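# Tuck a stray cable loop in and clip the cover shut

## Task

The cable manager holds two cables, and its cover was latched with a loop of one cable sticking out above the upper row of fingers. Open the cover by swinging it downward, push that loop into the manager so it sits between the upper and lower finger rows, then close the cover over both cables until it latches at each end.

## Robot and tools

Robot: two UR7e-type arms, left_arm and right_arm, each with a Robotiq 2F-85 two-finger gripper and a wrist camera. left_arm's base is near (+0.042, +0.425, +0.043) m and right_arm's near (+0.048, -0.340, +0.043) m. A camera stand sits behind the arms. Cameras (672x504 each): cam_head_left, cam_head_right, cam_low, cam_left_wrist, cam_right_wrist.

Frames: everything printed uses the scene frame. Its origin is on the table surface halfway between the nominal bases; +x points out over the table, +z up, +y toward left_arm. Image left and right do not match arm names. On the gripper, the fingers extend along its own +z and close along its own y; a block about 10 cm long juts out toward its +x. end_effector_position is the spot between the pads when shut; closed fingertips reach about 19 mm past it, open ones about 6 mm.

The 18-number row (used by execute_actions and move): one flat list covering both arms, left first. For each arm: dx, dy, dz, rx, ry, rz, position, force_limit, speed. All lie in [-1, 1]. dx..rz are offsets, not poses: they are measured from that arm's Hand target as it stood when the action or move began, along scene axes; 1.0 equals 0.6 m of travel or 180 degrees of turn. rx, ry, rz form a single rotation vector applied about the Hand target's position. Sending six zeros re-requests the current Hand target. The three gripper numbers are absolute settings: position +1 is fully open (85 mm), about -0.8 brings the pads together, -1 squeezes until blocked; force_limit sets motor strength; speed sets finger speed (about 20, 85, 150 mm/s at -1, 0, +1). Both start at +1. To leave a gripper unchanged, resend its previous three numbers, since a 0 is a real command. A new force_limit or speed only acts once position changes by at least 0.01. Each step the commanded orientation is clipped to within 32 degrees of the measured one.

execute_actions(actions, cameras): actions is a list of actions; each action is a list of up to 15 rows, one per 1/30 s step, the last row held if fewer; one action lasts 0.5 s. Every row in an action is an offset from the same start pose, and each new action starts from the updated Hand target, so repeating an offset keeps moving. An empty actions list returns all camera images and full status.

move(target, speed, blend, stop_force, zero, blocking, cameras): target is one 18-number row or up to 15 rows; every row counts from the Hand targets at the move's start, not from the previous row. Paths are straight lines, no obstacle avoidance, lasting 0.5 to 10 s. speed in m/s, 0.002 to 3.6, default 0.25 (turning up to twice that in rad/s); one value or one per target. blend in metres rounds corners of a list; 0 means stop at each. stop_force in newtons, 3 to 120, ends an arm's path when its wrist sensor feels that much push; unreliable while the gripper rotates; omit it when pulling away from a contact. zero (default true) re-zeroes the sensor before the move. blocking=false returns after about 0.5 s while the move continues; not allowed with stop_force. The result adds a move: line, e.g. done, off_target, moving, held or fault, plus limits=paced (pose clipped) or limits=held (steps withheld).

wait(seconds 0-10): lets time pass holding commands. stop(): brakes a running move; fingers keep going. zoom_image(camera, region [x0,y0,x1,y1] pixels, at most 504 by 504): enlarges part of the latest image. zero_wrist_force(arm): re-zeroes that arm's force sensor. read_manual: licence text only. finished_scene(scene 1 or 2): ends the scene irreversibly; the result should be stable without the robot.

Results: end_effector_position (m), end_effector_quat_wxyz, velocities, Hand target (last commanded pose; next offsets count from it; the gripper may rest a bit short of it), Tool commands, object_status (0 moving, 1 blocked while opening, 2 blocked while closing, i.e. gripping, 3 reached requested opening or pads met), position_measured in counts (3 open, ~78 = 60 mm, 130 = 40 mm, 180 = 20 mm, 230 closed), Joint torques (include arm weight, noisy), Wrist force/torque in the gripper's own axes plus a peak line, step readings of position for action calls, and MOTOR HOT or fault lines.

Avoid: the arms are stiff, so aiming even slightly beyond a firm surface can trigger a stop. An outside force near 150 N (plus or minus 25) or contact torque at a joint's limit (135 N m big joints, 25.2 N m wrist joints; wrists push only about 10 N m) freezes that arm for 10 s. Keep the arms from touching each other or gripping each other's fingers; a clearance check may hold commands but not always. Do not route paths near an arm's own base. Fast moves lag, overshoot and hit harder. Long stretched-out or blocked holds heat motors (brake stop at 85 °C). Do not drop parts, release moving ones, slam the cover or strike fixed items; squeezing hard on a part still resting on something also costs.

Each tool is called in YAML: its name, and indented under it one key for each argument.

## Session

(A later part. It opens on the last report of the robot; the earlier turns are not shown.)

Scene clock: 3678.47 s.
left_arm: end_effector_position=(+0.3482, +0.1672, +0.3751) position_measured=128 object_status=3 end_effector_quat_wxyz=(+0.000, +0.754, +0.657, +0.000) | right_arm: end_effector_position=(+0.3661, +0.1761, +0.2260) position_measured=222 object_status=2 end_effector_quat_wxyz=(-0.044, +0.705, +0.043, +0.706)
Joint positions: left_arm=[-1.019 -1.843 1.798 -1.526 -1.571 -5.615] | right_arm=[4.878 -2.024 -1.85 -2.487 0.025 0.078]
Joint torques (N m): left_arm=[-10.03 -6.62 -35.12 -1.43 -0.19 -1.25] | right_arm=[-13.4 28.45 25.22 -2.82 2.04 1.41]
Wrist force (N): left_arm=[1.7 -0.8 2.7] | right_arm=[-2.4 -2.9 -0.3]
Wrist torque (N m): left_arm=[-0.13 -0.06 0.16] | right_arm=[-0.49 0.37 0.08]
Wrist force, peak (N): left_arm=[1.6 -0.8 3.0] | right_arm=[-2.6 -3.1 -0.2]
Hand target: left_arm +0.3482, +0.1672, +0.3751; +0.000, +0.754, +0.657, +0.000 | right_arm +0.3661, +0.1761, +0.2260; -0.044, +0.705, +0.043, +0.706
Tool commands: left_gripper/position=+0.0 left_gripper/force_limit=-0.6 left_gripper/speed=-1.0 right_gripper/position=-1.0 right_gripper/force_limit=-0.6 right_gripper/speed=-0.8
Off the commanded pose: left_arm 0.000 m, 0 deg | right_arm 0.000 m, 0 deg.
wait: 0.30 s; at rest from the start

move:
  target: [0,0,0,0,0,0,0.0,-0.6,-1,-0.0417,0.003,0,0,0,0,-1,-0.6,-0.8]
  speed: 0.05
  cameras: ["cam_right_wrist","cam_left_wrist","cam_head_right"]

Scene clock: 3686.30 s.
left_arm: end_effector_position=(+0.3482, +0.1672, +0.3751) position_measured=128 object_status=3 end_effector_quat_wxyz=(+0.000, +0.754, +0.657, +0.000) | right_arm: end_effector_position=(+0.3411, +0.1779, +0.2260) position_measured=222 object_status=2 end_effector_quat_wxyz=(-0.044, +0.705, +0.043, +0.707)
Joint positions: left_arm=[-1.019 -1.843 1.798 -1.526 -1.571 -5.615] | right_arm=[4.929 -2.014 -1.866 -2.436 0.077 0.034]
Joint torques (N m): left_arm=[-9.22 -5.93 -34.85 -1.38 -0.5 -1.29] | right_arm=[14.58 46.06 6.16 2.42 2.68 -1.54]
Wrist force (N): left_arm=[1.3 -0.6 2.7] | right_arm=[-2.0 -2.0 -0.2]
Wrist torque (N m): left_arm=[-0.11 0.00 0.15] | right_arm=[-0.41 0.33 0.26]
Wrist force, peak (N): left_arm=[1.7 -1.2 2.9] | right_arm=[-2.7 -2.8 -0.7]
Hand target: left_arm +0.3482, +0.1672, +0.3751; +0.000, +0.754, +0.657, +0.000 | right_arm +0.3411, +0.1779, +0.2260; -0.044, +0.705, +0.043, +0.706
Off the commanded pose: left_arm 0.000 m, 0 deg | right_arm 0.000 m, 0 deg.
move: done
Images, in order (width x height): cam_head_right 672x504, cam_left_wrist 672x504, cam_right_wrist 672x504.

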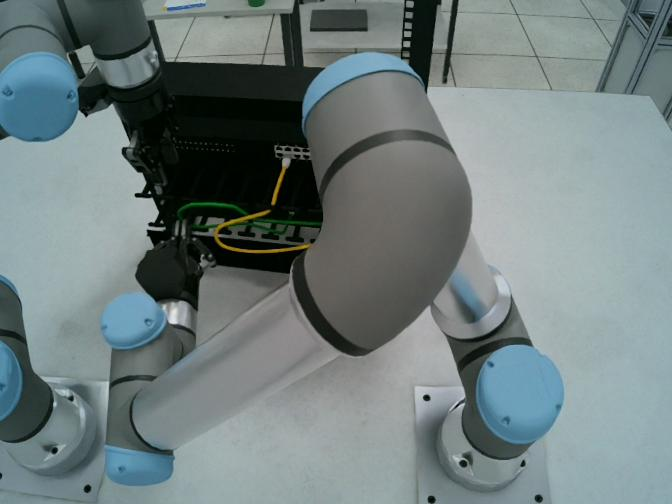

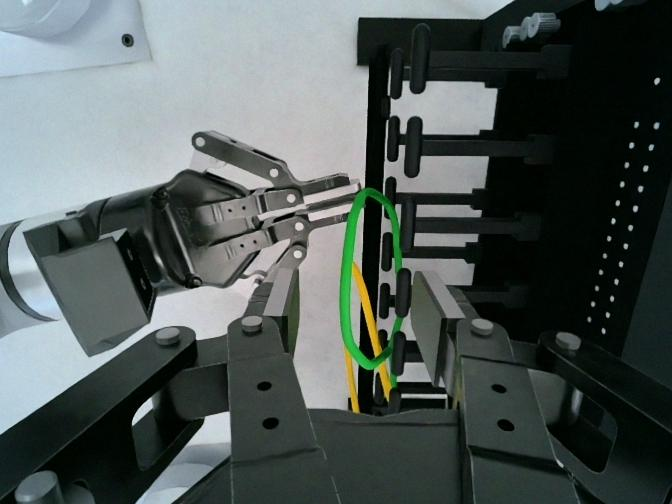

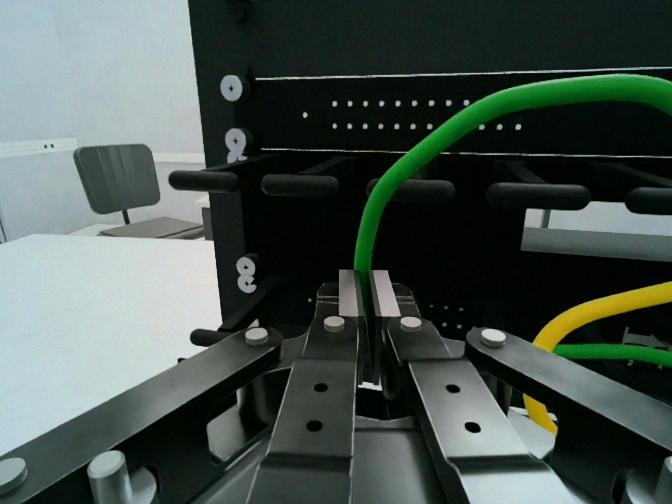

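move:
  target: [-0.022,0.1463,-0.0918,-0.4458,-0.0375,0.1172,-0.2,-0.6,-1,0,0,0,0,0,0.1111,-1,-0.6,-0.8]
  speed: 0.2
  cameras: ["cam_right_wrist","cam_left_wrist","cam_head_right"]

Scene clock: 3718.07 s.
left_arm: end_effector_position=(+0.3350, +0.2549, +0.3201) position_measured=154 object_status=3 end_effector_quat_wxyz=(+0.518, +0.453, +0.618, -0.380) | right_arm: end_effector_position=(+0.3411, +0.1779, +0.2260) position_measured=222 object_status=2 end_effector_quat_wxyz=(-0.166, +0.687, +0.165, +0.688)
Joint positions: left_arm=[-0.287 -1.568 2.734 -4.01 -2.507 -6.041] | right_arm=[4.907 -1.85 -2.118 -2.309 -0.295 -0.006]
Joint torques (N m): left_arm=[9.41 -3.71 -2.04 -3.18 -2.01 -1.55] | right_arm=[-12.57 38.99 6.63 3.27 -2.84 -1.33]
Wrist force (N): left_arm=[1.9 1.4 2.2] | right_arm=[-2.4 -0.7 -0.9]
Wrist torque (N m): left_arm=[0.40 -0.03 0.26] | right_arm=[-0.41 0.35 0.08]
Wrist force, peak (N): left_arm=[1.7 0.4 3.3] | right_arm=[-2.2 -2.6 0.1]
Hand target: left_arm +0.3350, +0.2549, +0.3200; +0.518, +0.453, +0.618, -0.380 | right_arm +0.3411, +0.1779, +0.2260; -0.166, +0.687, +0.165, +0.688
Off the commanded pose: left_arm 0.000 m, 0 deg | right_arm 0.000 m, 0 deg.
move: done
Images, in order (width x height): cam_head_right 672x504, cam_left_wrist 672x504, cam_right_wrist 672x504.

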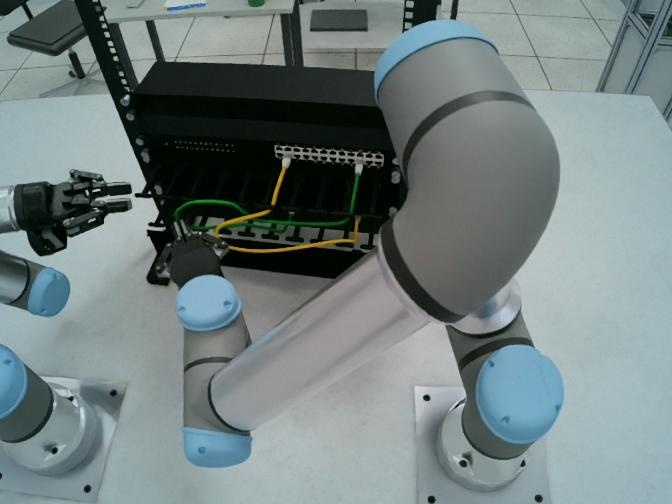

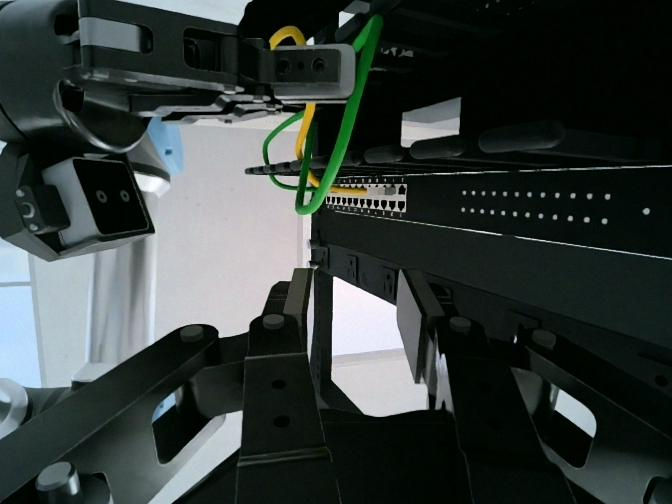

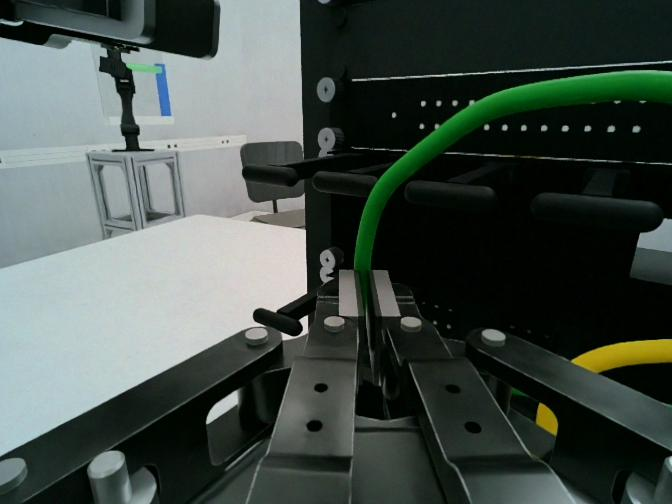

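move:
  target: [0,0,-0.081,0,0,0,-0.285,-0.6,-1,0,0,0,0,0,0,-1,-0.6,-0.8]
  speed: 0.1
  cameras: ["cam_left_wrist"]

move:
  target: [0.009,-0.067,0,0,0,0,-0.285,-0.6,-1,0,0,0,0,0,0,-1,-0.6,-0.8]
  speed: 0.06
  stop_force: 6
  cameras: ["cam_left_wrist","cam_right_wrist"]

Scene clock: 3741.30 s.
left_arm: end_effector_position=(+0.3350, +0.2549, +0.2715) position_measured=165 object_status=3 end_effector_quat_wxyz=(+0.518, +0.453, +0.618, -0.380) | right_arm: end_effector_position=(+0.3411, +0.1779, +0.2260) position_measured=222 object_status=2 end_effector_quat_wxyz=(-0.166, +0.687, +0.165, +0.688)
Joint positions: left_arm=[-0.287 -1.276 2.765 -4.332 -2.507 -6.041] | right_arm=[4.907 -1.85 -2.118 -2.309 -0.295 -0.006]
Joint torques (N m): left_arm=[9.19 -10.49 -12.22 -3.27 0.52 -1.45] | right_arm=[-13.47 38.76 5.92 3.44 -2.82 -1.47]
Wrist force (N): left_arm=[1.8 1.3 2.5] | right_arm=[-2.4 -0.9 -0.8]
Wrist torque (N m): left_arm=[0.37 -0.01 0.26] | right_arm=[-0.44 0.35 0.08]
Wrist force, peak (N): left_arm=[3.0 1.2 2.8] | right_arm=[-2.6 -1.3 -1.0]
Hand target: left_arm +0.3350, +0.2549, +0.2714; +0.518, +0.453, +0.618, -0.380 | right_arm +0.3411, +0.1779, +0.2260; -0.166, +0.687, +0.165, +0.688
Off the commanded pose: left_arm 0.000 m, 0 deg | right_arm 0.000 m, 0 deg.
move: done
Images, in order (width x height): cam_left_wrist 672x504.

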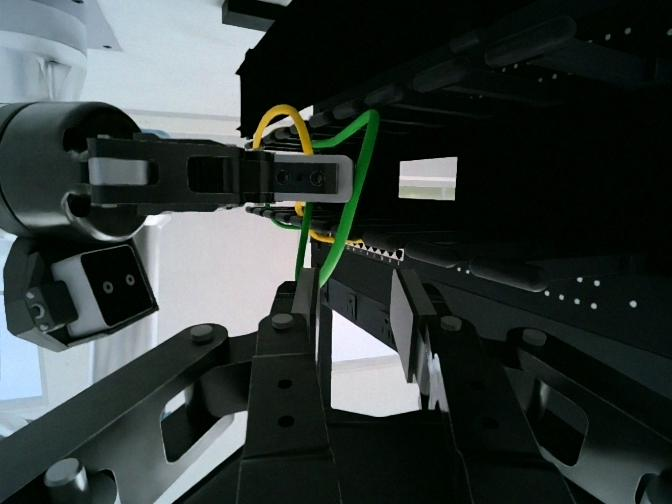

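Scene clock: 3742.97 s.
left_arm: end_effector_position=(+0.3404, +0.2147, +0.2714) position_measured=165 object_status=3 end_effector_quat_wxyz=(+0.518, +0.453, +0.618, -0.380) | right_arm: end_effector_position=(+0.3411, +0.1779, +0.2260) position_measured=222 object_status=2 end_effector_quat_wxyz=(-0.166, +0.687, +0.165, +0.688)
Joint positions: left_arm=[-0.478 -1.266 2.763 -4.398 -2.323 -6.118] | right_arm=[4.907 -1.85 -2.118 -2.309 -0.295 -0.006]
Joint torques (N m): left_arm=[-12.8 -10.87 1.62 -3.33 1.01 -1.44] | right_arm=[-13.5 38.52 5.31 3.32 -2.38 -1.41]
Wrist force (N): left_arm=[1.8 1.4 2.5] | right_arm=[-2.1 -1.1 -0.2]
Wrist torque (N m): left_arm=[0.38 -0.02 0.26] | right_arm=[-0.47 0.31 0.08]
Wrist force, peak (N): left_arm=[1.4 1.3 2.8] | right_arm=[-2.7 -1.1 -0.6]
Hand target: left_arm +0.3404, +0.2147, +0.2714; +0.518, +0.453, +0.618, -0.380 | right_arm +0.3411, +0.1779, +0.2260; -0.166, +0.687, +0.165, +0.688
Off the commanded pose: left_arm 0.000 m, 0 deg | right_arm 0.000 m, 0 deg.
move: done
Images, in order (width x height): cam_left_wrist 672x504, cam_right_wrist 672x504.

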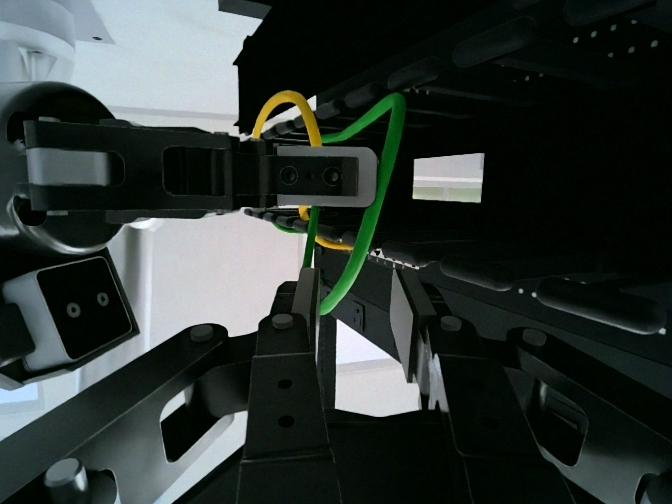

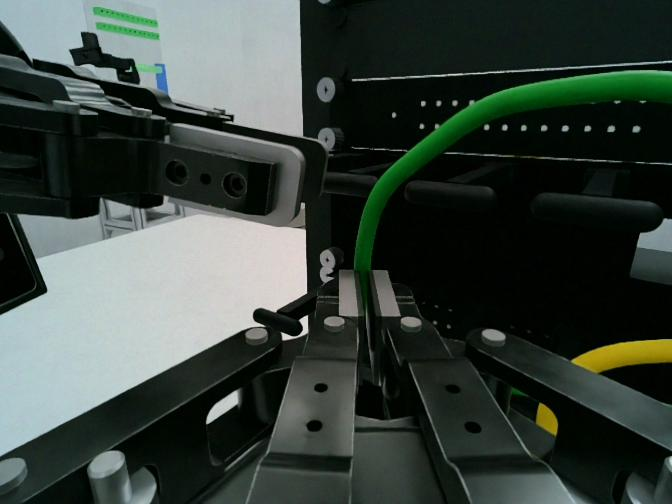

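move:
  target: [0.004,-0.042,0,0,0,0,-0.285,-0.6,-1,0,0,0,0,0,0,-1,-0.6,-0.8]
  speed: 0.04
  stop_force: 5
  cameras: ["cam_left_wrist","cam_right_wrist"]

Scene clock: 3749.90 s.
left_arm: end_effector_position=(+0.3428, +0.1895, +0.2714) position_measured=165 object_status=3 end_effector_quat_wxyz=(+0.518, +0.453, +0.618, -0.380) | right_arm: end_effector_position=(+0.3411, +0.1779, +0.2260) position_measured=222 object_status=2 end_effector_quat_wxyz=(-0.166, +0.687, +0.165, +0.688)
Joint positions: left_arm=[-0.59 -1.262 2.757 -4.417 -2.214 -6.151] | right_arm=[4.907 -1.85 -2.118 -2.309 -0.295 -0.006]
Joint torques (N m): left_arm=[-13.24 -10.6 -11.93 -3.37 1.1 -1.44] | right_arm=[-13.13 39.4 4.16 3.46 -2.55 -1.7]
Wrist force (N): left_arm=[1.8 1.4 2.3] | right_arm=[-2.7 -0.9 -0.5]
Wrist torque (N m): left_arm=[0.40 -0.02 0.25] | right_arm=[-0.43 0.39 0.08]
Wrist force, peak (N): left_arm=[1.9 1.4 2.6] | right_arm=[-2.9 -1.2 -0.8]
Hand target: left_arm +0.3428, +0.1895, +0.2714; +0.518, +0.453, +0.618, -0.380 | right_arm +0.3411, +0.1779, +0.2260; -0.166, +0.687, +0.165, +0.688
Off the commanded pose: left_arm 0.000 m, 0 deg | right_arm 0.000 m, 0 deg.
move: done
Images, in order (width x height): cam_left_wrist 672x504, cam_right_wrist 672x504.

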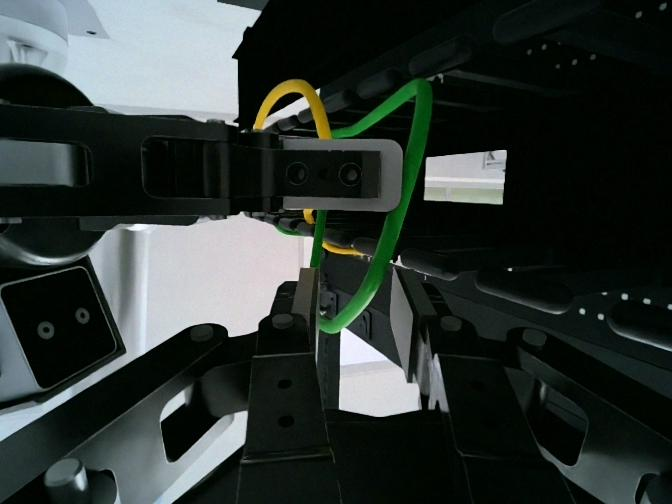

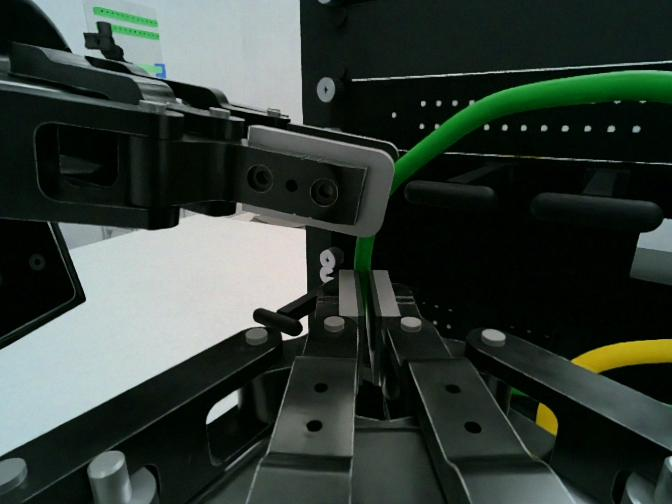

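move:
  target: [0.003,-0.0115,0,0,0,0,-0.285,-0.6,-1,0,0,0,0,0,0,-1,-0.6,-0.8]
  speed: 0.04
  stop_force: 5

move:
  target: [0,0,0,0,0,0,-1,-0.6,-0.8,0,0,0,0,0,0,-1,-0.6,-0.8]
  cameras: ["cam_left_wrist","cam_right_wrist"]

Scene clock: 3758.50 s.
left_arm: end_effector_position=(+0.3446, +0.1826, +0.2714) position_measured=165 object_status=3 end_effector_quat_wxyz=(+0.518, +0.453, +0.618, -0.380) | right_arm: end_effector_position=(+0.3411, +0.1779, +0.2260) position_measured=222 object_status=2 end_effector_quat_wxyz=(-0.166, +0.687, +0.165, +0.688)
Joint positions: left_arm=[-0.615 -1.26 2.75 -4.416 -2.19 -6.157] | right_arm=[4.907 -1.85 -2.118 -2.309 -0.295 -0.006]
Joint torques (N m): left_arm=[-13.32 -10.82 -12.38 -1.03 1.22 -1.53] | right_arm=[-14.74 38.49 5.23 3.54 -2.61 -1.37]
Wrist force (N): left_arm=[1.7 1.4 2.3] | right_arm=[-2.3 -1.0 -0.7]
Wrist torque (N m): left_arm=[0.39 -0.01 0.25] | right_arm=[-0.44 0.33 0.08]
Wrist force, peak (N): left_arm=[2.0 1.5 2.6] | right_arm=[-2.6 -1.3 -0.6]
Hand target: left_arm +0.3446, +0.1826, +0.2714; +0.518, +0.453, +0.618, -0.380 | right_arm +0.3411, +0.1779, +0.2260; -0.166, +0.687, +0.165, +0.688
Off the commanded pose: left_arm 0.000 m, 0 deg | right_arm 0.000 m, 0 deg.
move: done

Scene clock: 3759.40 s.
left_arm: end_effector_position=(+0.3446, +0.1826, +0.2714) position_measured=218 object_status=0 end_effector_quat_wxyz=(+0.518, +0.453, +0.618, -0.380) | right_arm: end_effector_position=(+0.3411, +0.1779, +0.2260) position_measured=222 object_status=2 end_effector_quat_wxyz=(-0.166, +0.687, +0.165, +0.688)
Joint positions: left_arm=[-0.615 -1.26 2.75 -4.416 -2.189 -6.157] | right_arm=[4.907 -1.85 -2.118 -2.309 -0.295 -0.006]
Joint torques (N m): left_arm=[-12.84 -12.78 -10.4 -1.76 -1.76 -1.33] | right_arm=[-14.83 36.85 6.03 3.44 -1.97 -1.21]
Wrist force (N): left_arm=[5.7 8.0 2.1] | right_arm=[1.2 -1.5 -7.6]
Wrist torque (N m): left_arm=[0.33 -0.11 0.41] | right_arm=[-0.43 0.40 0.07]
Wrist force, peak (N): left_arm=[5.6 8.3 2.1] | right_arm=[1.3 -1.8 -7.9]
Hand target: left_arm +0.3446, +0.1826, +0.2714; +0.518, +0.453, +0.618, -0.380 | right_arm +0.3411, +0.1779, +0.2260; -0.166, +0.687, +0.165, +0.688
Off the commanded pose: left_arm 0.000 m, 0 deg | right_arm 0.000 m, 0 deg.
move: done
Images, in order (width x height): cam_left_wrist 672x504, cam_right_wrist 672x504.

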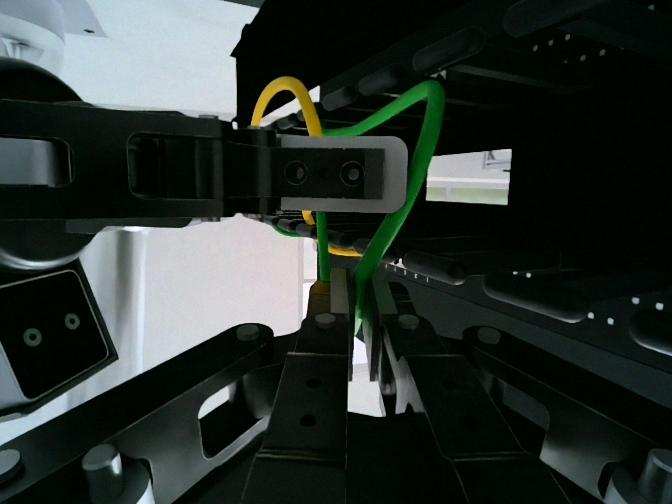

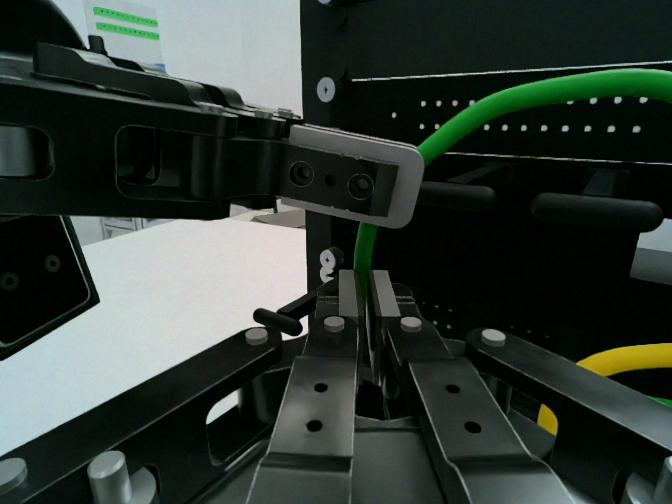

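move:
  target: [0,0,0,0,0,0,-1,-0.6,-0.8,0,0,0,0,0,0,-0.2,-0.6,-1]

move:
  target: [0,0,0,0,0,0,-1,-0.6,-0.8,-0.16,-0.08,0,0,0,0,-0.2,-0.6,-1]
  speed: 0.08
  cameras: ["cam_left_wrist","cam_right_wrist"]

Scene clock: 3770.03 s.
left_arm: end_effector_position=(+0.3446, +0.1826, +0.2714) position_measured=218 object_status=2 end_effector_quat_wxyz=(+0.518, +0.453, +0.618, -0.380) | right_arm: end_effector_position=(+0.3411, +0.1779, +0.2260) position_measured=154 object_status=0 end_effector_quat_wxyz=(-0.166, +0.687, +0.165, +0.688)
Joint positions: left_arm=[-0.615 -1.26 2.75 -4.416 -2.19 -6.157] | right_arm=[4.907 -1.85 -2.118 -2.309 -0.295 -0.006]
Joint torques (N m): left_arm=[-11.97 -22.24 -0.66 -2.94 0.79 -1.41] | right_arm=[-13.53 24.2 15.26 1.81 1.88 -1.5]
Wrist force (N): left_arm=[1.8 1.0 2.4] | right_arm=[-2.3 -1.8 -0.3]
Wrist torque (N m): left_arm=[0.38 -0.03 0.26] | right_arm=[-0.39 0.37 0.11]
Wrist force, peak (N): left_arm=[6.0 8.5 2.2] | right_arm=[1.5 -1.8 -8.0]
Hand target: left_arm +0.3446, +0.1826, +0.2714; +0.518, +0.453, +0.618, -0.380 | right_arm +0.3411, +0.1779, +0.2260; -0.166, +0.687, +0.165, +0.688
Off the commanded pose: left_arm 0.000 m, 0 deg | right_arm 0.000 m, 0 deg.
move: done

Scene clock: 3771.90 s.
left_arm: end_effector_position=(+0.3446, +0.1826, +0.2714) position_measured=218 object_status=2 end_effector_quat_wxyz=(+0.518, +0.453, +0.618, -0.380) | right_arm: end_effector_position=(+0.2451, +0.1299, +0.2260) position_measured=154 object_status=3 end_effector_quat_wxyz=(-0.166, +0.688, +0.165, +0.687)
Joint positions: left_arm=[-0.615 -1.26 2.75 -4.416 -2.19 -6.157] | right_arm=[5.206 -1.742 -2.263 -2.267 0.004 -0.011]
Joint torques (N m): left_arm=[-12.29 -22.45 -0.68 -2.24 0.91 -1.44] | right_arm=[14.66 32.89 4.49 -2.39 2.42 1.13]
Wrist force (N): left_arm=[1.9 1.1 2.4] | right_arm=[-2.6 -2.3 0.0]
Wrist torque (N m): left_arm=[0.39 -0.05 0.26] | right_arm=[-0.48 0.39 0.15]
Wrist force, peak (N): left_arm=[1.7 1.3 2.6] | right_arm=[-2.7 -2.4 -0.6]
Hand target: left_arm +0.3446, +0.1826, +0.2714; +0.518, +0.453, +0.618, -0.380 | right_arm +0.2451, +0.1299, +0.2260; -0.166, +0.687, +0.165, +0.688
Off the commanded pose: left_arm 0.000 m, 0 deg | right_arm 0.000 m, 0 deg.
move: done
Images, in order (width x height): cam_left_wrist 672x504, cam_right_wrist 672x504.

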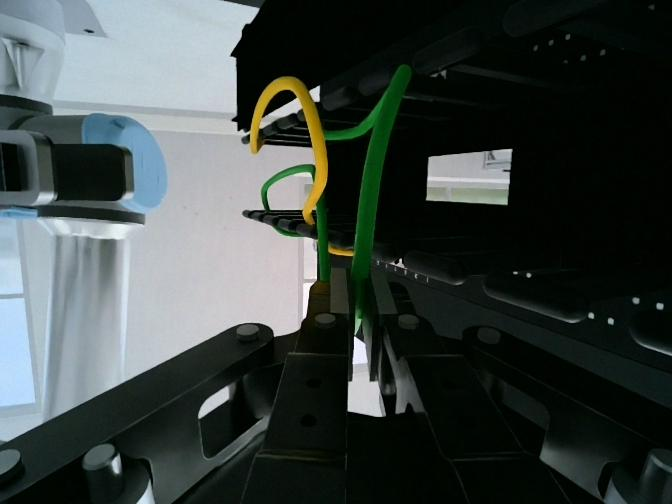

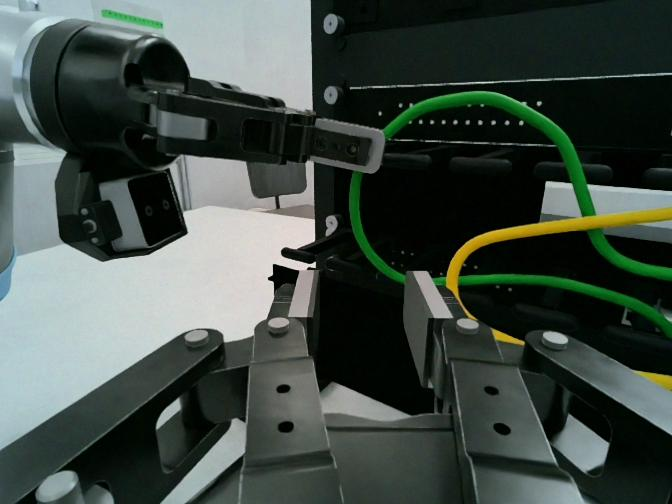

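move:
  target:
    - [-0.03,0.029,0,0,0,0,-1,-0.6,-0.8,0,0,0,0,0,0,-0.2,-0.6,-1]
    - [-0.03,0.029,-0.0723,0,0,0,-1,-0.6,-0.8,0,0,0,0,0,0,-0.2,-0.6,-1]
  speed: 0.06
  blend: [0.005,0]
  cameras: ["cam_left_wrist","cam_right_wrist"]

Scene clock: 3785.93 s.
left_arm: end_effector_position=(+0.3267, +0.1999, +0.2601) position_measured=218 object_status=2 end_effector_quat_wxyz=(+0.517, +0.454, +0.619, -0.380) | right_arm: end_effector_position=(+0.2451, +0.1299, +0.2260) position_measured=154 object_status=3 end_effector_quat_wxyz=(-0.166, +0.688, +0.165, +0.687)
Joint positions: left_arm=[-0.594 -1.194 2.808 -4.534 -2.21 -6.15] | right_arm=[5.206 -1.742 -2.263 -2.267 0.005 -0.01]
Joint torques (N m): left_arm=[-11.74 -23.76 -9.45 -0.93 1.16 -1.52] | right_arm=[15.61 33.55 24.31 -2.28 2.55 1.13]
Wrist force (N): left_arm=[1.5 1.0 3.4] | right_arm=[-2.6 -2.0 -0.2]
Wrist torque (N m): left_arm=[0.34 -0.01 0.18] | right_arm=[-0.43 0.41 0.13]
Wrist force, peak (N): left_arm=[4.5 1.2 3.9] | right_arm=[-2.8 -2.3 -0.2]
Hand target: left_arm +0.3267, +0.1999, +0.2602; +0.517, +0.454, +0.619, -0.380 (not the last commanded pose) | right_arm +0.2451, +0.1299, +0.2260; -0.166, +0.688, +0.165, +0.687
Off the commanded pose: left_arm 0.032 m, 0 deg | right_arm 0.000 m, 0 deg.
move: held (left_arm; a check stopped the path); path passed 1 of 2 targets; limits=held
pose unreachable (left arm): on one or more control steps of this call, first in action 0 (counted from 0), this arm could not follow its commanded pose, so it was not sent that pose on those steps. It may still have moved: this result reports where it is.
cause: moving toward the commanded pose would bring two parts of the arm too close to each other (joints 3 (elbow) to 5 (wrist 2) lie between them).
Images, in order (width x height): cam_left_wrist 672x504, cam_right_wrist 672x504.

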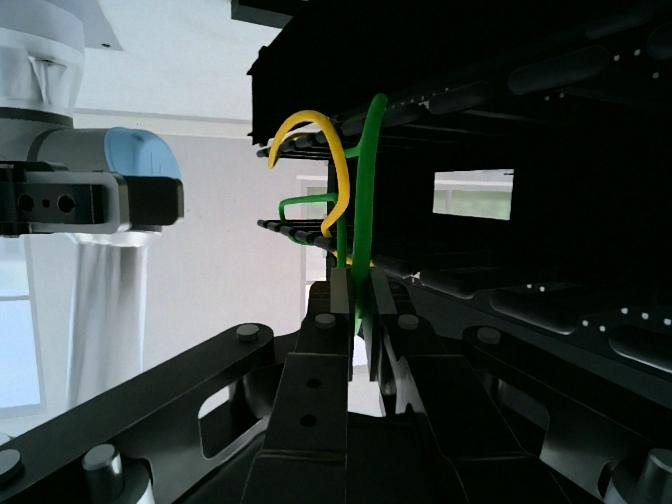

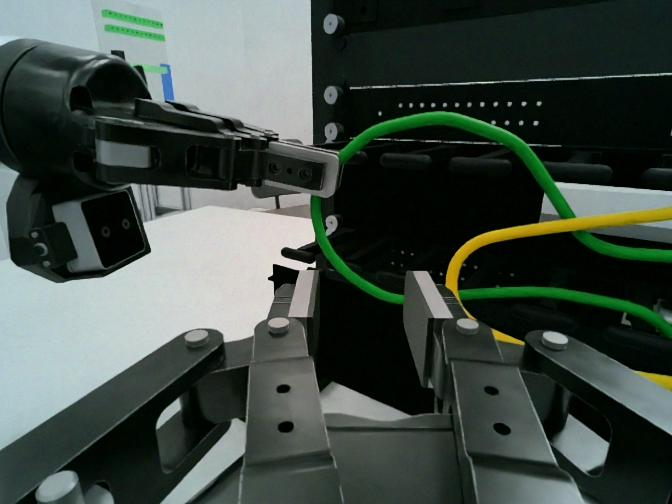

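move:
  target: [-0.003,0.058,0,0,0,-0.111,-1,-0.6,-0.8,0,0,0,0,0,0,-0.2,-0.6,-1]
  speed: 0.06
  cameras: ["cam_left_wrist","cam_right_wrist"]

Scene clock: 3806.50 s.
left_arm: end_effector_position=(+0.3249, +0.2347, +0.2602) position_measured=218 object_status=2 end_effector_quat_wxyz=(+0.444, +0.554, +0.530, -0.464) | right_arm: end_effector_position=(+0.2451, +0.1299, +0.2260) position_measured=154 object_status=3 end_effector_quat_wxyz=(-0.166, +0.688, +0.165, +0.687)
Joint positions: left_arm=[-0.231 -1.288 2.64 -3.779 -2.869 -5.587] | right_arm=[5.206 -1.742 -2.263 -2.267 0.005 -0.01]
Joint torques (N m): left_arm=[12.14 -25.85 3.29 -1.05 -3.43 1.34] | right_arm=[14.63 31.41 23.81 -2.31 2.65 0.91]
Wrist force (N): left_arm=[1.6 4.4 13.9] | right_arm=[-2.4 -2.0 -0.1]
Wrist torque (N m): left_arm=[0.37 -0.09 0.21] | right_arm=[-0.42 0.36 0.13]
Wrist force, peak (N): left_arm=[1.3 4.2 14.2] | right_arm=[-2.9 -2.3 -0.4]
Hand target: left_arm +0.3249, +0.2347, +0.2602; +0.443, +0.554, +0.530, -0.464 | right_arm +0.2451, +0.1299, +0.2260; -0.166, +0.688, +0.165, +0.687
Off the commanded pose: left_arm 0.000 m, 0 deg | right_arm 0.000 m, 0 deg.
move: done
Images, in order (width x height): cam_left_wrist 672x504, cam_right_wrist 672x504.

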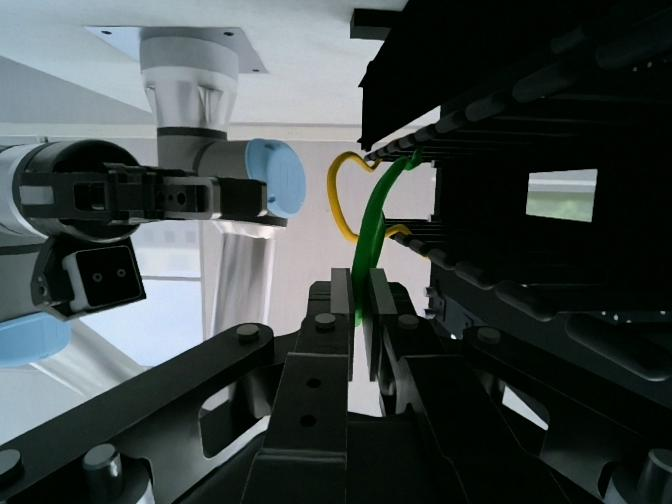

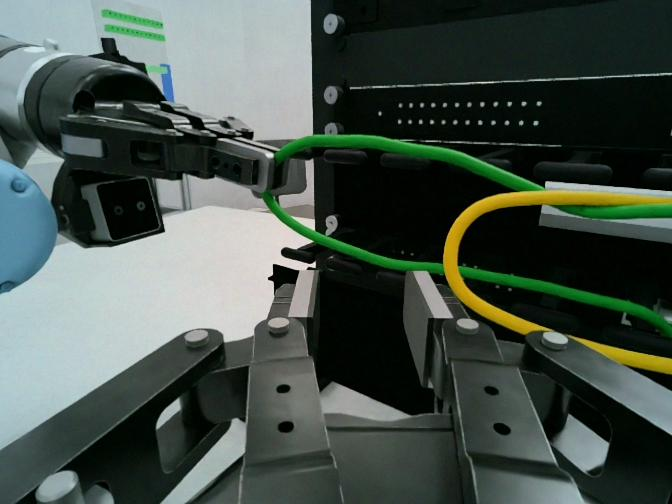

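move:
  target: [0,-0.006,-0.0517,0,0,0,-1,-0.6,-0.8,0,0,0,0,0,0,-0.2,-0.6,-1]
  speed: 0.05
  cameras: ["cam_left_wrist","cam_right_wrist"]

Scene clock: 3834.13 s.
left_arm: end_effector_position=(+0.3249, +0.2311, +0.2292) position_measured=218 object_status=2 end_effector_quat_wxyz=(+0.443, +0.554, +0.530, -0.464) | right_arm: end_effector_position=(+0.2451, +0.1299, +0.2260) position_measured=154 object_status=3 end_effector_quat_wxyz=(-0.166, +0.688, +0.165, +0.687)
Joint positions: left_arm=[-0.244 -1.129 2.64 -3.965 -2.859 -5.615] | right_arm=[5.206 -1.742 -2.263 -2.267 0.005 -0.01]
Joint torques (N m): left_arm=[-11.43 -14.77 -11.17 -3.53 -0.08 -1.41] | right_arm=[15.3 32.63 24.2 -2.08 2.5 1.17]
Wrist force (N): left_arm=[0.2 3.1 8.6] | right_arm=[-2.5 -2.2 0.1]
Wrist torque (N m): left_arm=[0.38 -0.03 0.29] | right_arm=[-0.45 0.38 0.13]
Wrist force, peak (N): left_arm=[1.7 4.5 14.2] | right_arm=[-2.9 -2.2 0.1]
Hand target: left_arm +0.3249, +0.2311, +0.2292; +0.443, +0.554, +0.530, -0.464 | right_arm +0.2451, +0.1299, +0.2260; -0.166, +0.688, +0.165, +0.687
Off the commanded pose: left_arm 0.000 m, 0 deg | right_arm 0.000 m, 0 deg.
move: done
Images, in order (width x height): cam_left_wrist 672x504, cam_right_wrist 672x504.

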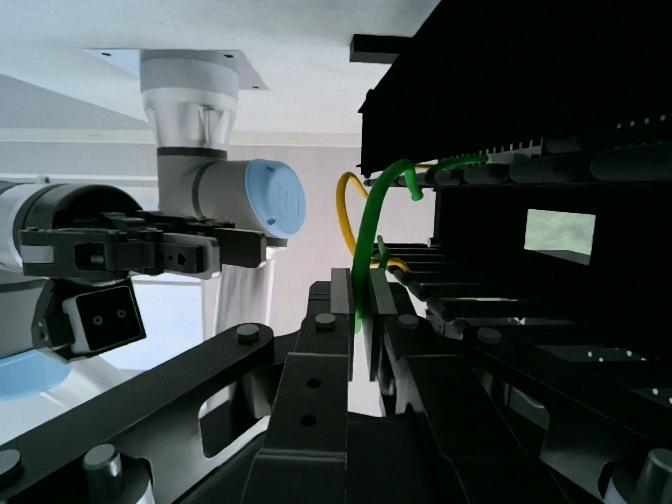

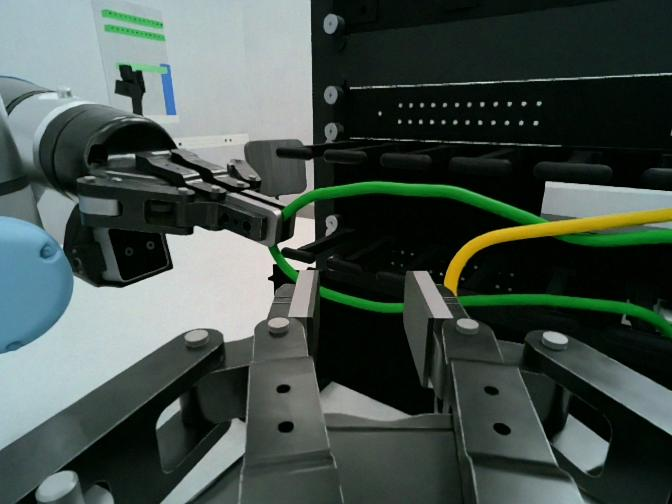

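move:
  target: [0.1,-0.0035,-0.001,0,0,0,-1,-0.6,-0.8,0,0,0,0,0,0,-0.2,-0.6,-1]
  speed: 0.05
  stop_force: 8
  cameras: ["cam_left_wrist","cam_right_wrist"]

Scene clock: 3848.27 s.
left_arm: end_effector_position=(+0.3849, +0.2290, +0.2286) position_measured=218 object_status=2 end_effector_quat_wxyz=(+0.443, +0.554, +0.530, -0.464) | right_arm: end_effector_position=(+0.2451, +0.1299, +0.2260) position_measured=154 object_status=3 end_effector_quat_wxyz=(-0.166, +0.688, +0.165, +0.687)
Joint positions: left_arm=[-0.202 -1.123 2.494 -3.723 -2.89 -5.51] | right_arm=[5.206 -1.742 -2.263 -2.267 0.005 -0.01]
Joint torques (N m): left_arm=[11.04 -31.43 -15.33 -0.93 -2.82 1.45] | right_arm=[15.4 31.37 22.81 -2.13 2.25 1.31]
Wrist force (N): left_arm=[0.8 0.5 6.5] | right_arm=[-2.7 -2.1 0.0]
Wrist torque (N m): left_arm=[0.38 -0.06 0.17] | right_arm=[-0.44 0.41 0.13]
Wrist force, peak (N): left_arm=[0.2 3.0 8.9] | right_arm=[-2.7 -2.4 0.0]
Hand target: left_arm +0.3849, +0.2290, +0.2286; +0.443, +0.554, +0.530, -0.464 | right_arm +0.2451, +0.1299, +0.2260; -0.166, +0.688, +0.165, +0.687
Off the commanded pose: left_arm 0.000 m, 0 deg | right_arm 0.000 m, 0 deg.
move: done
Images, in order (width x height): cam_left_wrist 672x504, cam_right_wrist 672x504.

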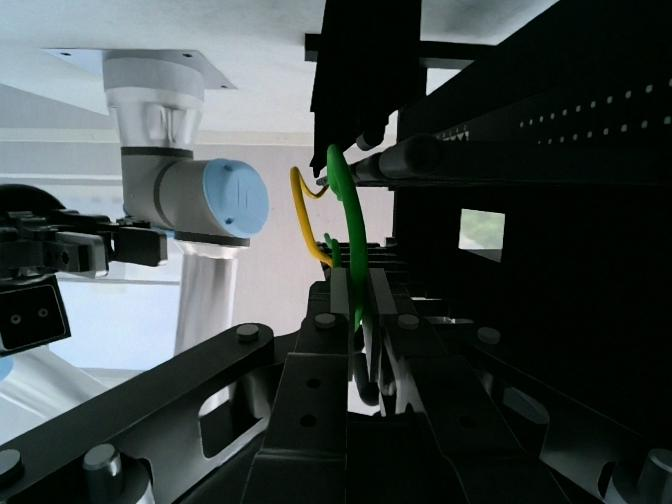

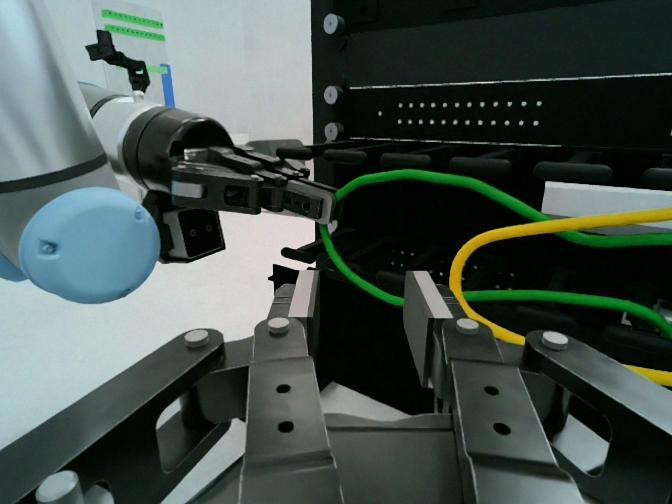

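move:
  target: [0.0167,0.0035,0,0,0,0,-1,-0.6,-0.8,0,0,0,0,0,0,-0.2,-0.6,-1]
  speed: 0.03
  stop_force: 6
  cameras: ["cam_left_wrist","cam_right_wrist"]

Scene clock: 3859.97 s.
left_arm: end_effector_position=(+0.3949, +0.2311, +0.2286) position_measured=218 object_status=2 end_effector_quat_wxyz=(+0.443, +0.554, +0.530, -0.464) | right_arm: end_effector_position=(+0.2451, +0.1299, +0.2260) position_measured=154 object_status=3 end_effector_quat_wxyz=(-0.166, +0.688, +0.165, +0.687)
Joint positions: left_arm=[-0.19 -1.126 2.472 -3.662 -2.899 -5.473] | right_arm=[5.206 -1.742 -2.263 -2.267 0.005 -0.01]
Joint torques (N m): left_arm=[11.73 -31.5 -16.68 -1.01 -2.5 1.41] | right_arm=[15.81 31.79 25.37 -2 2.48 1.31]
Wrist force (N): left_arm=[0.5 -0.4 8.1] | right_arm=[-2.4 -2.2 -0.1]
Wrist torque (N m): left_arm=[0.39 -0.03 0.13] | right_arm=[-0.46 0.37 0.13]
Wrist force, peak (N): left_arm=[0.2 -0.2 8.3] | right_arm=[-2.9 -2.1 -0.2]
Hand target: left_arm +0.3949, +0.2311, +0.2286; +0.443, +0.554, +0.530, -0.464 | right_arm +0.2451, +0.1299, +0.2260; -0.166, +0.688, +0.165, +0.687
Off the commanded pose: left_arm 0.000 m, 0 deg | right_arm 0.000 m, 0 deg.
move: done
Images, in order (width x height): cam_left_wrist 672x504, cam_right_wrist 672x504.

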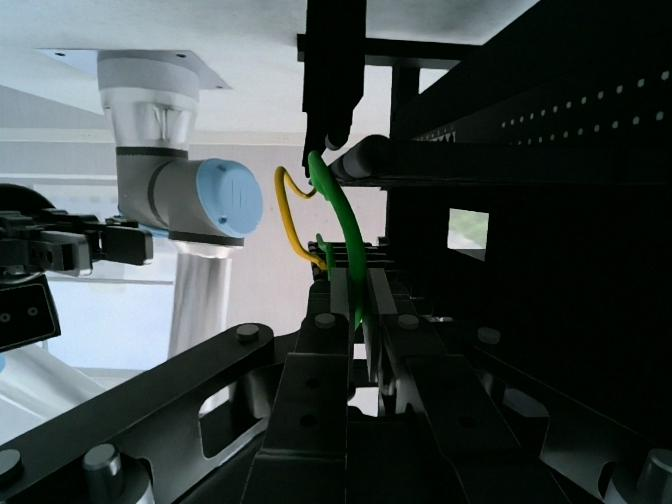

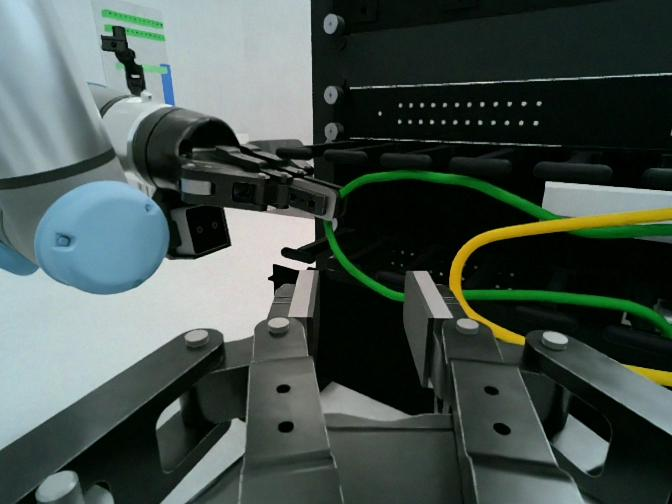

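execute_actions:
  actions: []

Scene clock: 3896.07 s.
left_arm: end_effector_position=(+0.3949, +0.2311, +0.2286) position_measured=218 object_status=2 end_effector_quat_wxyz=(+0.443, +0.554, +0.530, -0.464) | right_arm: end_effector_position=(+0.2451, +0.1299, +0.2260) position_measured=154 object_status=3 end_effector_quat_wxyz=(-0.166, +0.688, +0.165, +0.687)
Joint positions: left_arm=[-0.19 -1.126 2.472 -3.662 -2.899 -5.473] | right_arm=[5.206 -1.742 -2.263 -2.267 0.005 -0.01]
Joint velocities: within noise
Joint torques (N m): left_arm=[11.53 -32.52 -16.1 -1.05 -2.71 1.3] | right_arm=[15.45 31.27 23.84 -2.12 2.3 1.34]
Wrist force (N): left_arm=[0.5 -0.3 7.9] | right_arm=[-2.5 -1.9 0.2]
Wrist torque (N m): left_arm=[0.41 -0.02 0.13] | right_arm=[-0.41 0.38 0.13]
Wrist force, peak (N): left_arm=[0.5 -0.3 8.3] | right_arm=[-2.8 -2.2 0.1]
Hand target: left_arm +0.3949, +0.2311, +0.2286; +0.443, +0.554, +0.530, -0.464 | right_arm +0.2451, +0.1299, +0.2260; -0.166, +0.688, +0.165, +0.687
Tool commands: left_gripper/position=-1.0 left_gripper/force_limit=-0.6 left_gripper/speed=-0.8 right_gripper/position=-0.2 right_gripper/force_limit=-0.6 right_gripper/speed=-1.0
Off the commanded pose: left_arm 0.000 m, 0 deg | right_arm 0.000 m, 0 deg.

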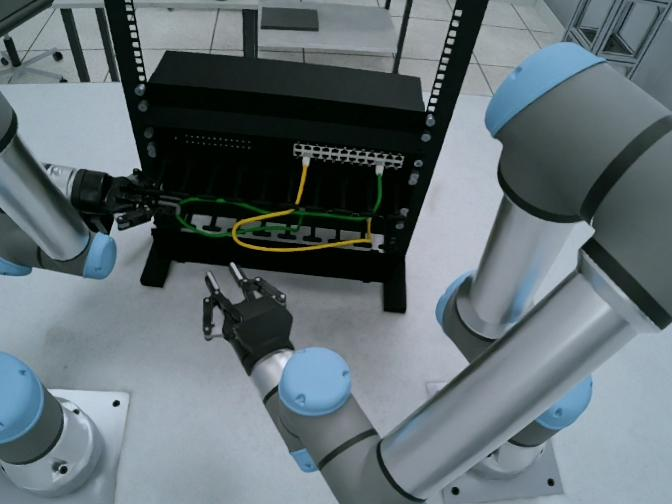

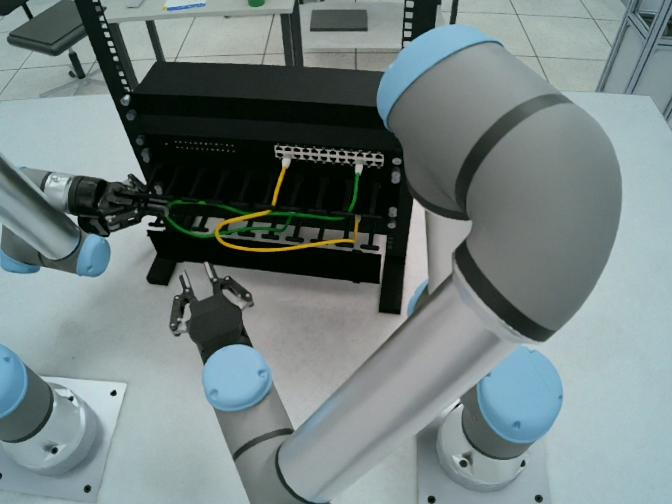

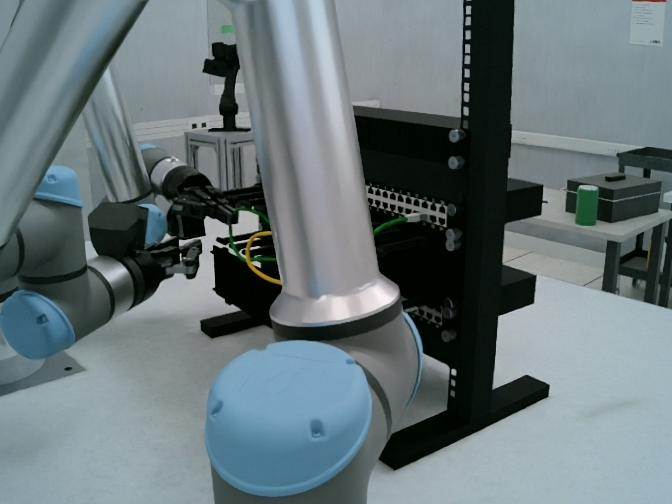

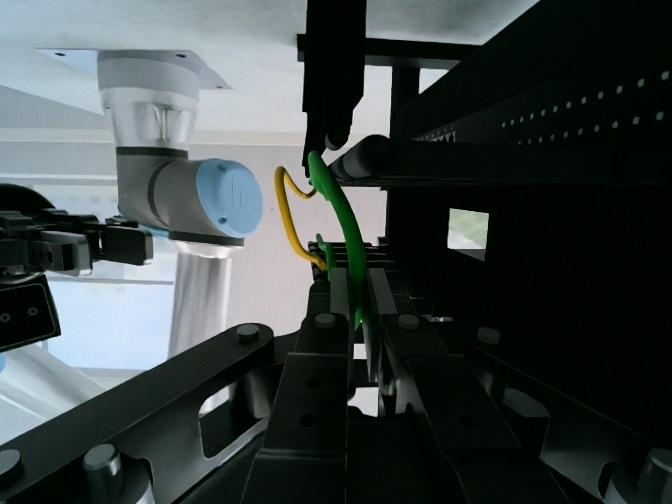

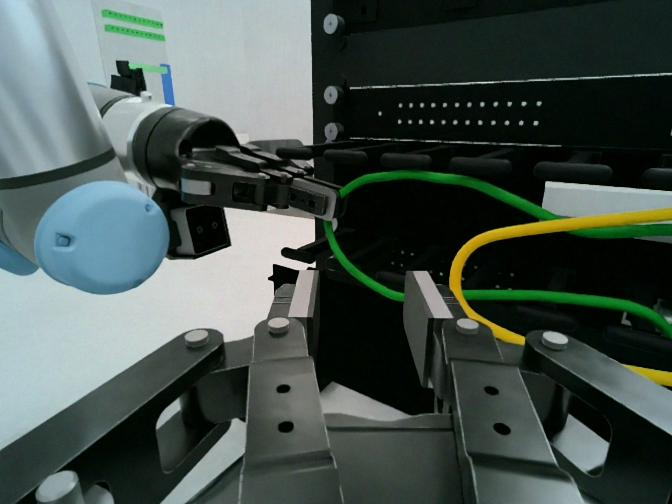

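zoom_image:
  camera: "cam_right_wrist"
  region: [260, 120, 672, 400]

zoom_image:
  camera: "cam_head_left"
  region: [140, 130, 420, 290]

zoom_image:
  camera: "cam_head_right"
  region: [120, 130, 420, 290]

zoom_image:
  camera: "cam_left_wrist"
  region: [250, 130, 450, 330]

Scaled by 1.223 from the camera's 672x504 image, which has a finer 960x720 frame.

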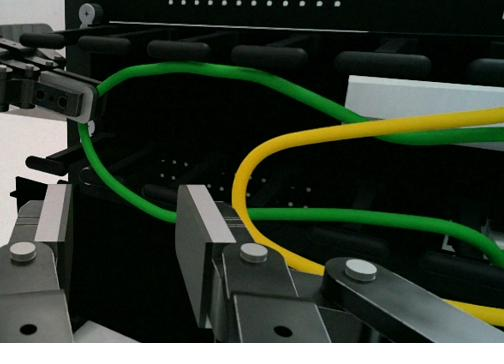

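Scaled by 1.800 from the camera's 672x504 image, which has a finer 960x720 frame.

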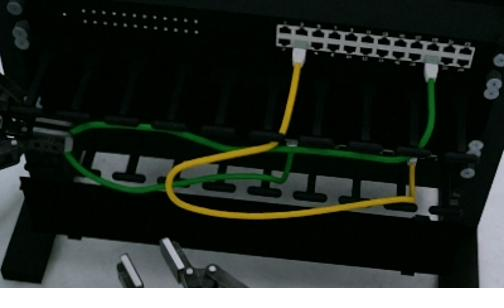

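Scaled by 1.680 from the camera's 672x504 image, which has a finer 960x720 frame.

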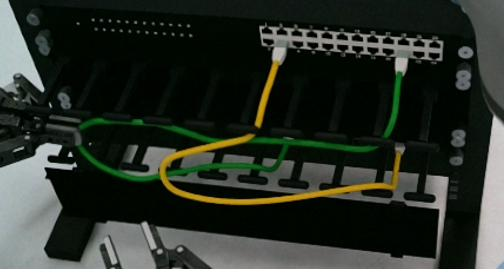

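Scaled by 2.520 from the camera's 672x504 image, which has a finer 960x720 frame.

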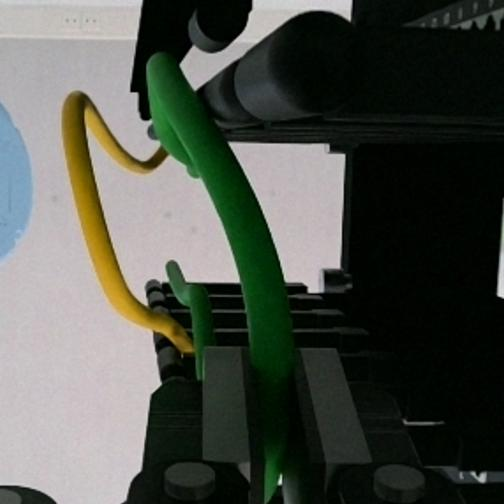

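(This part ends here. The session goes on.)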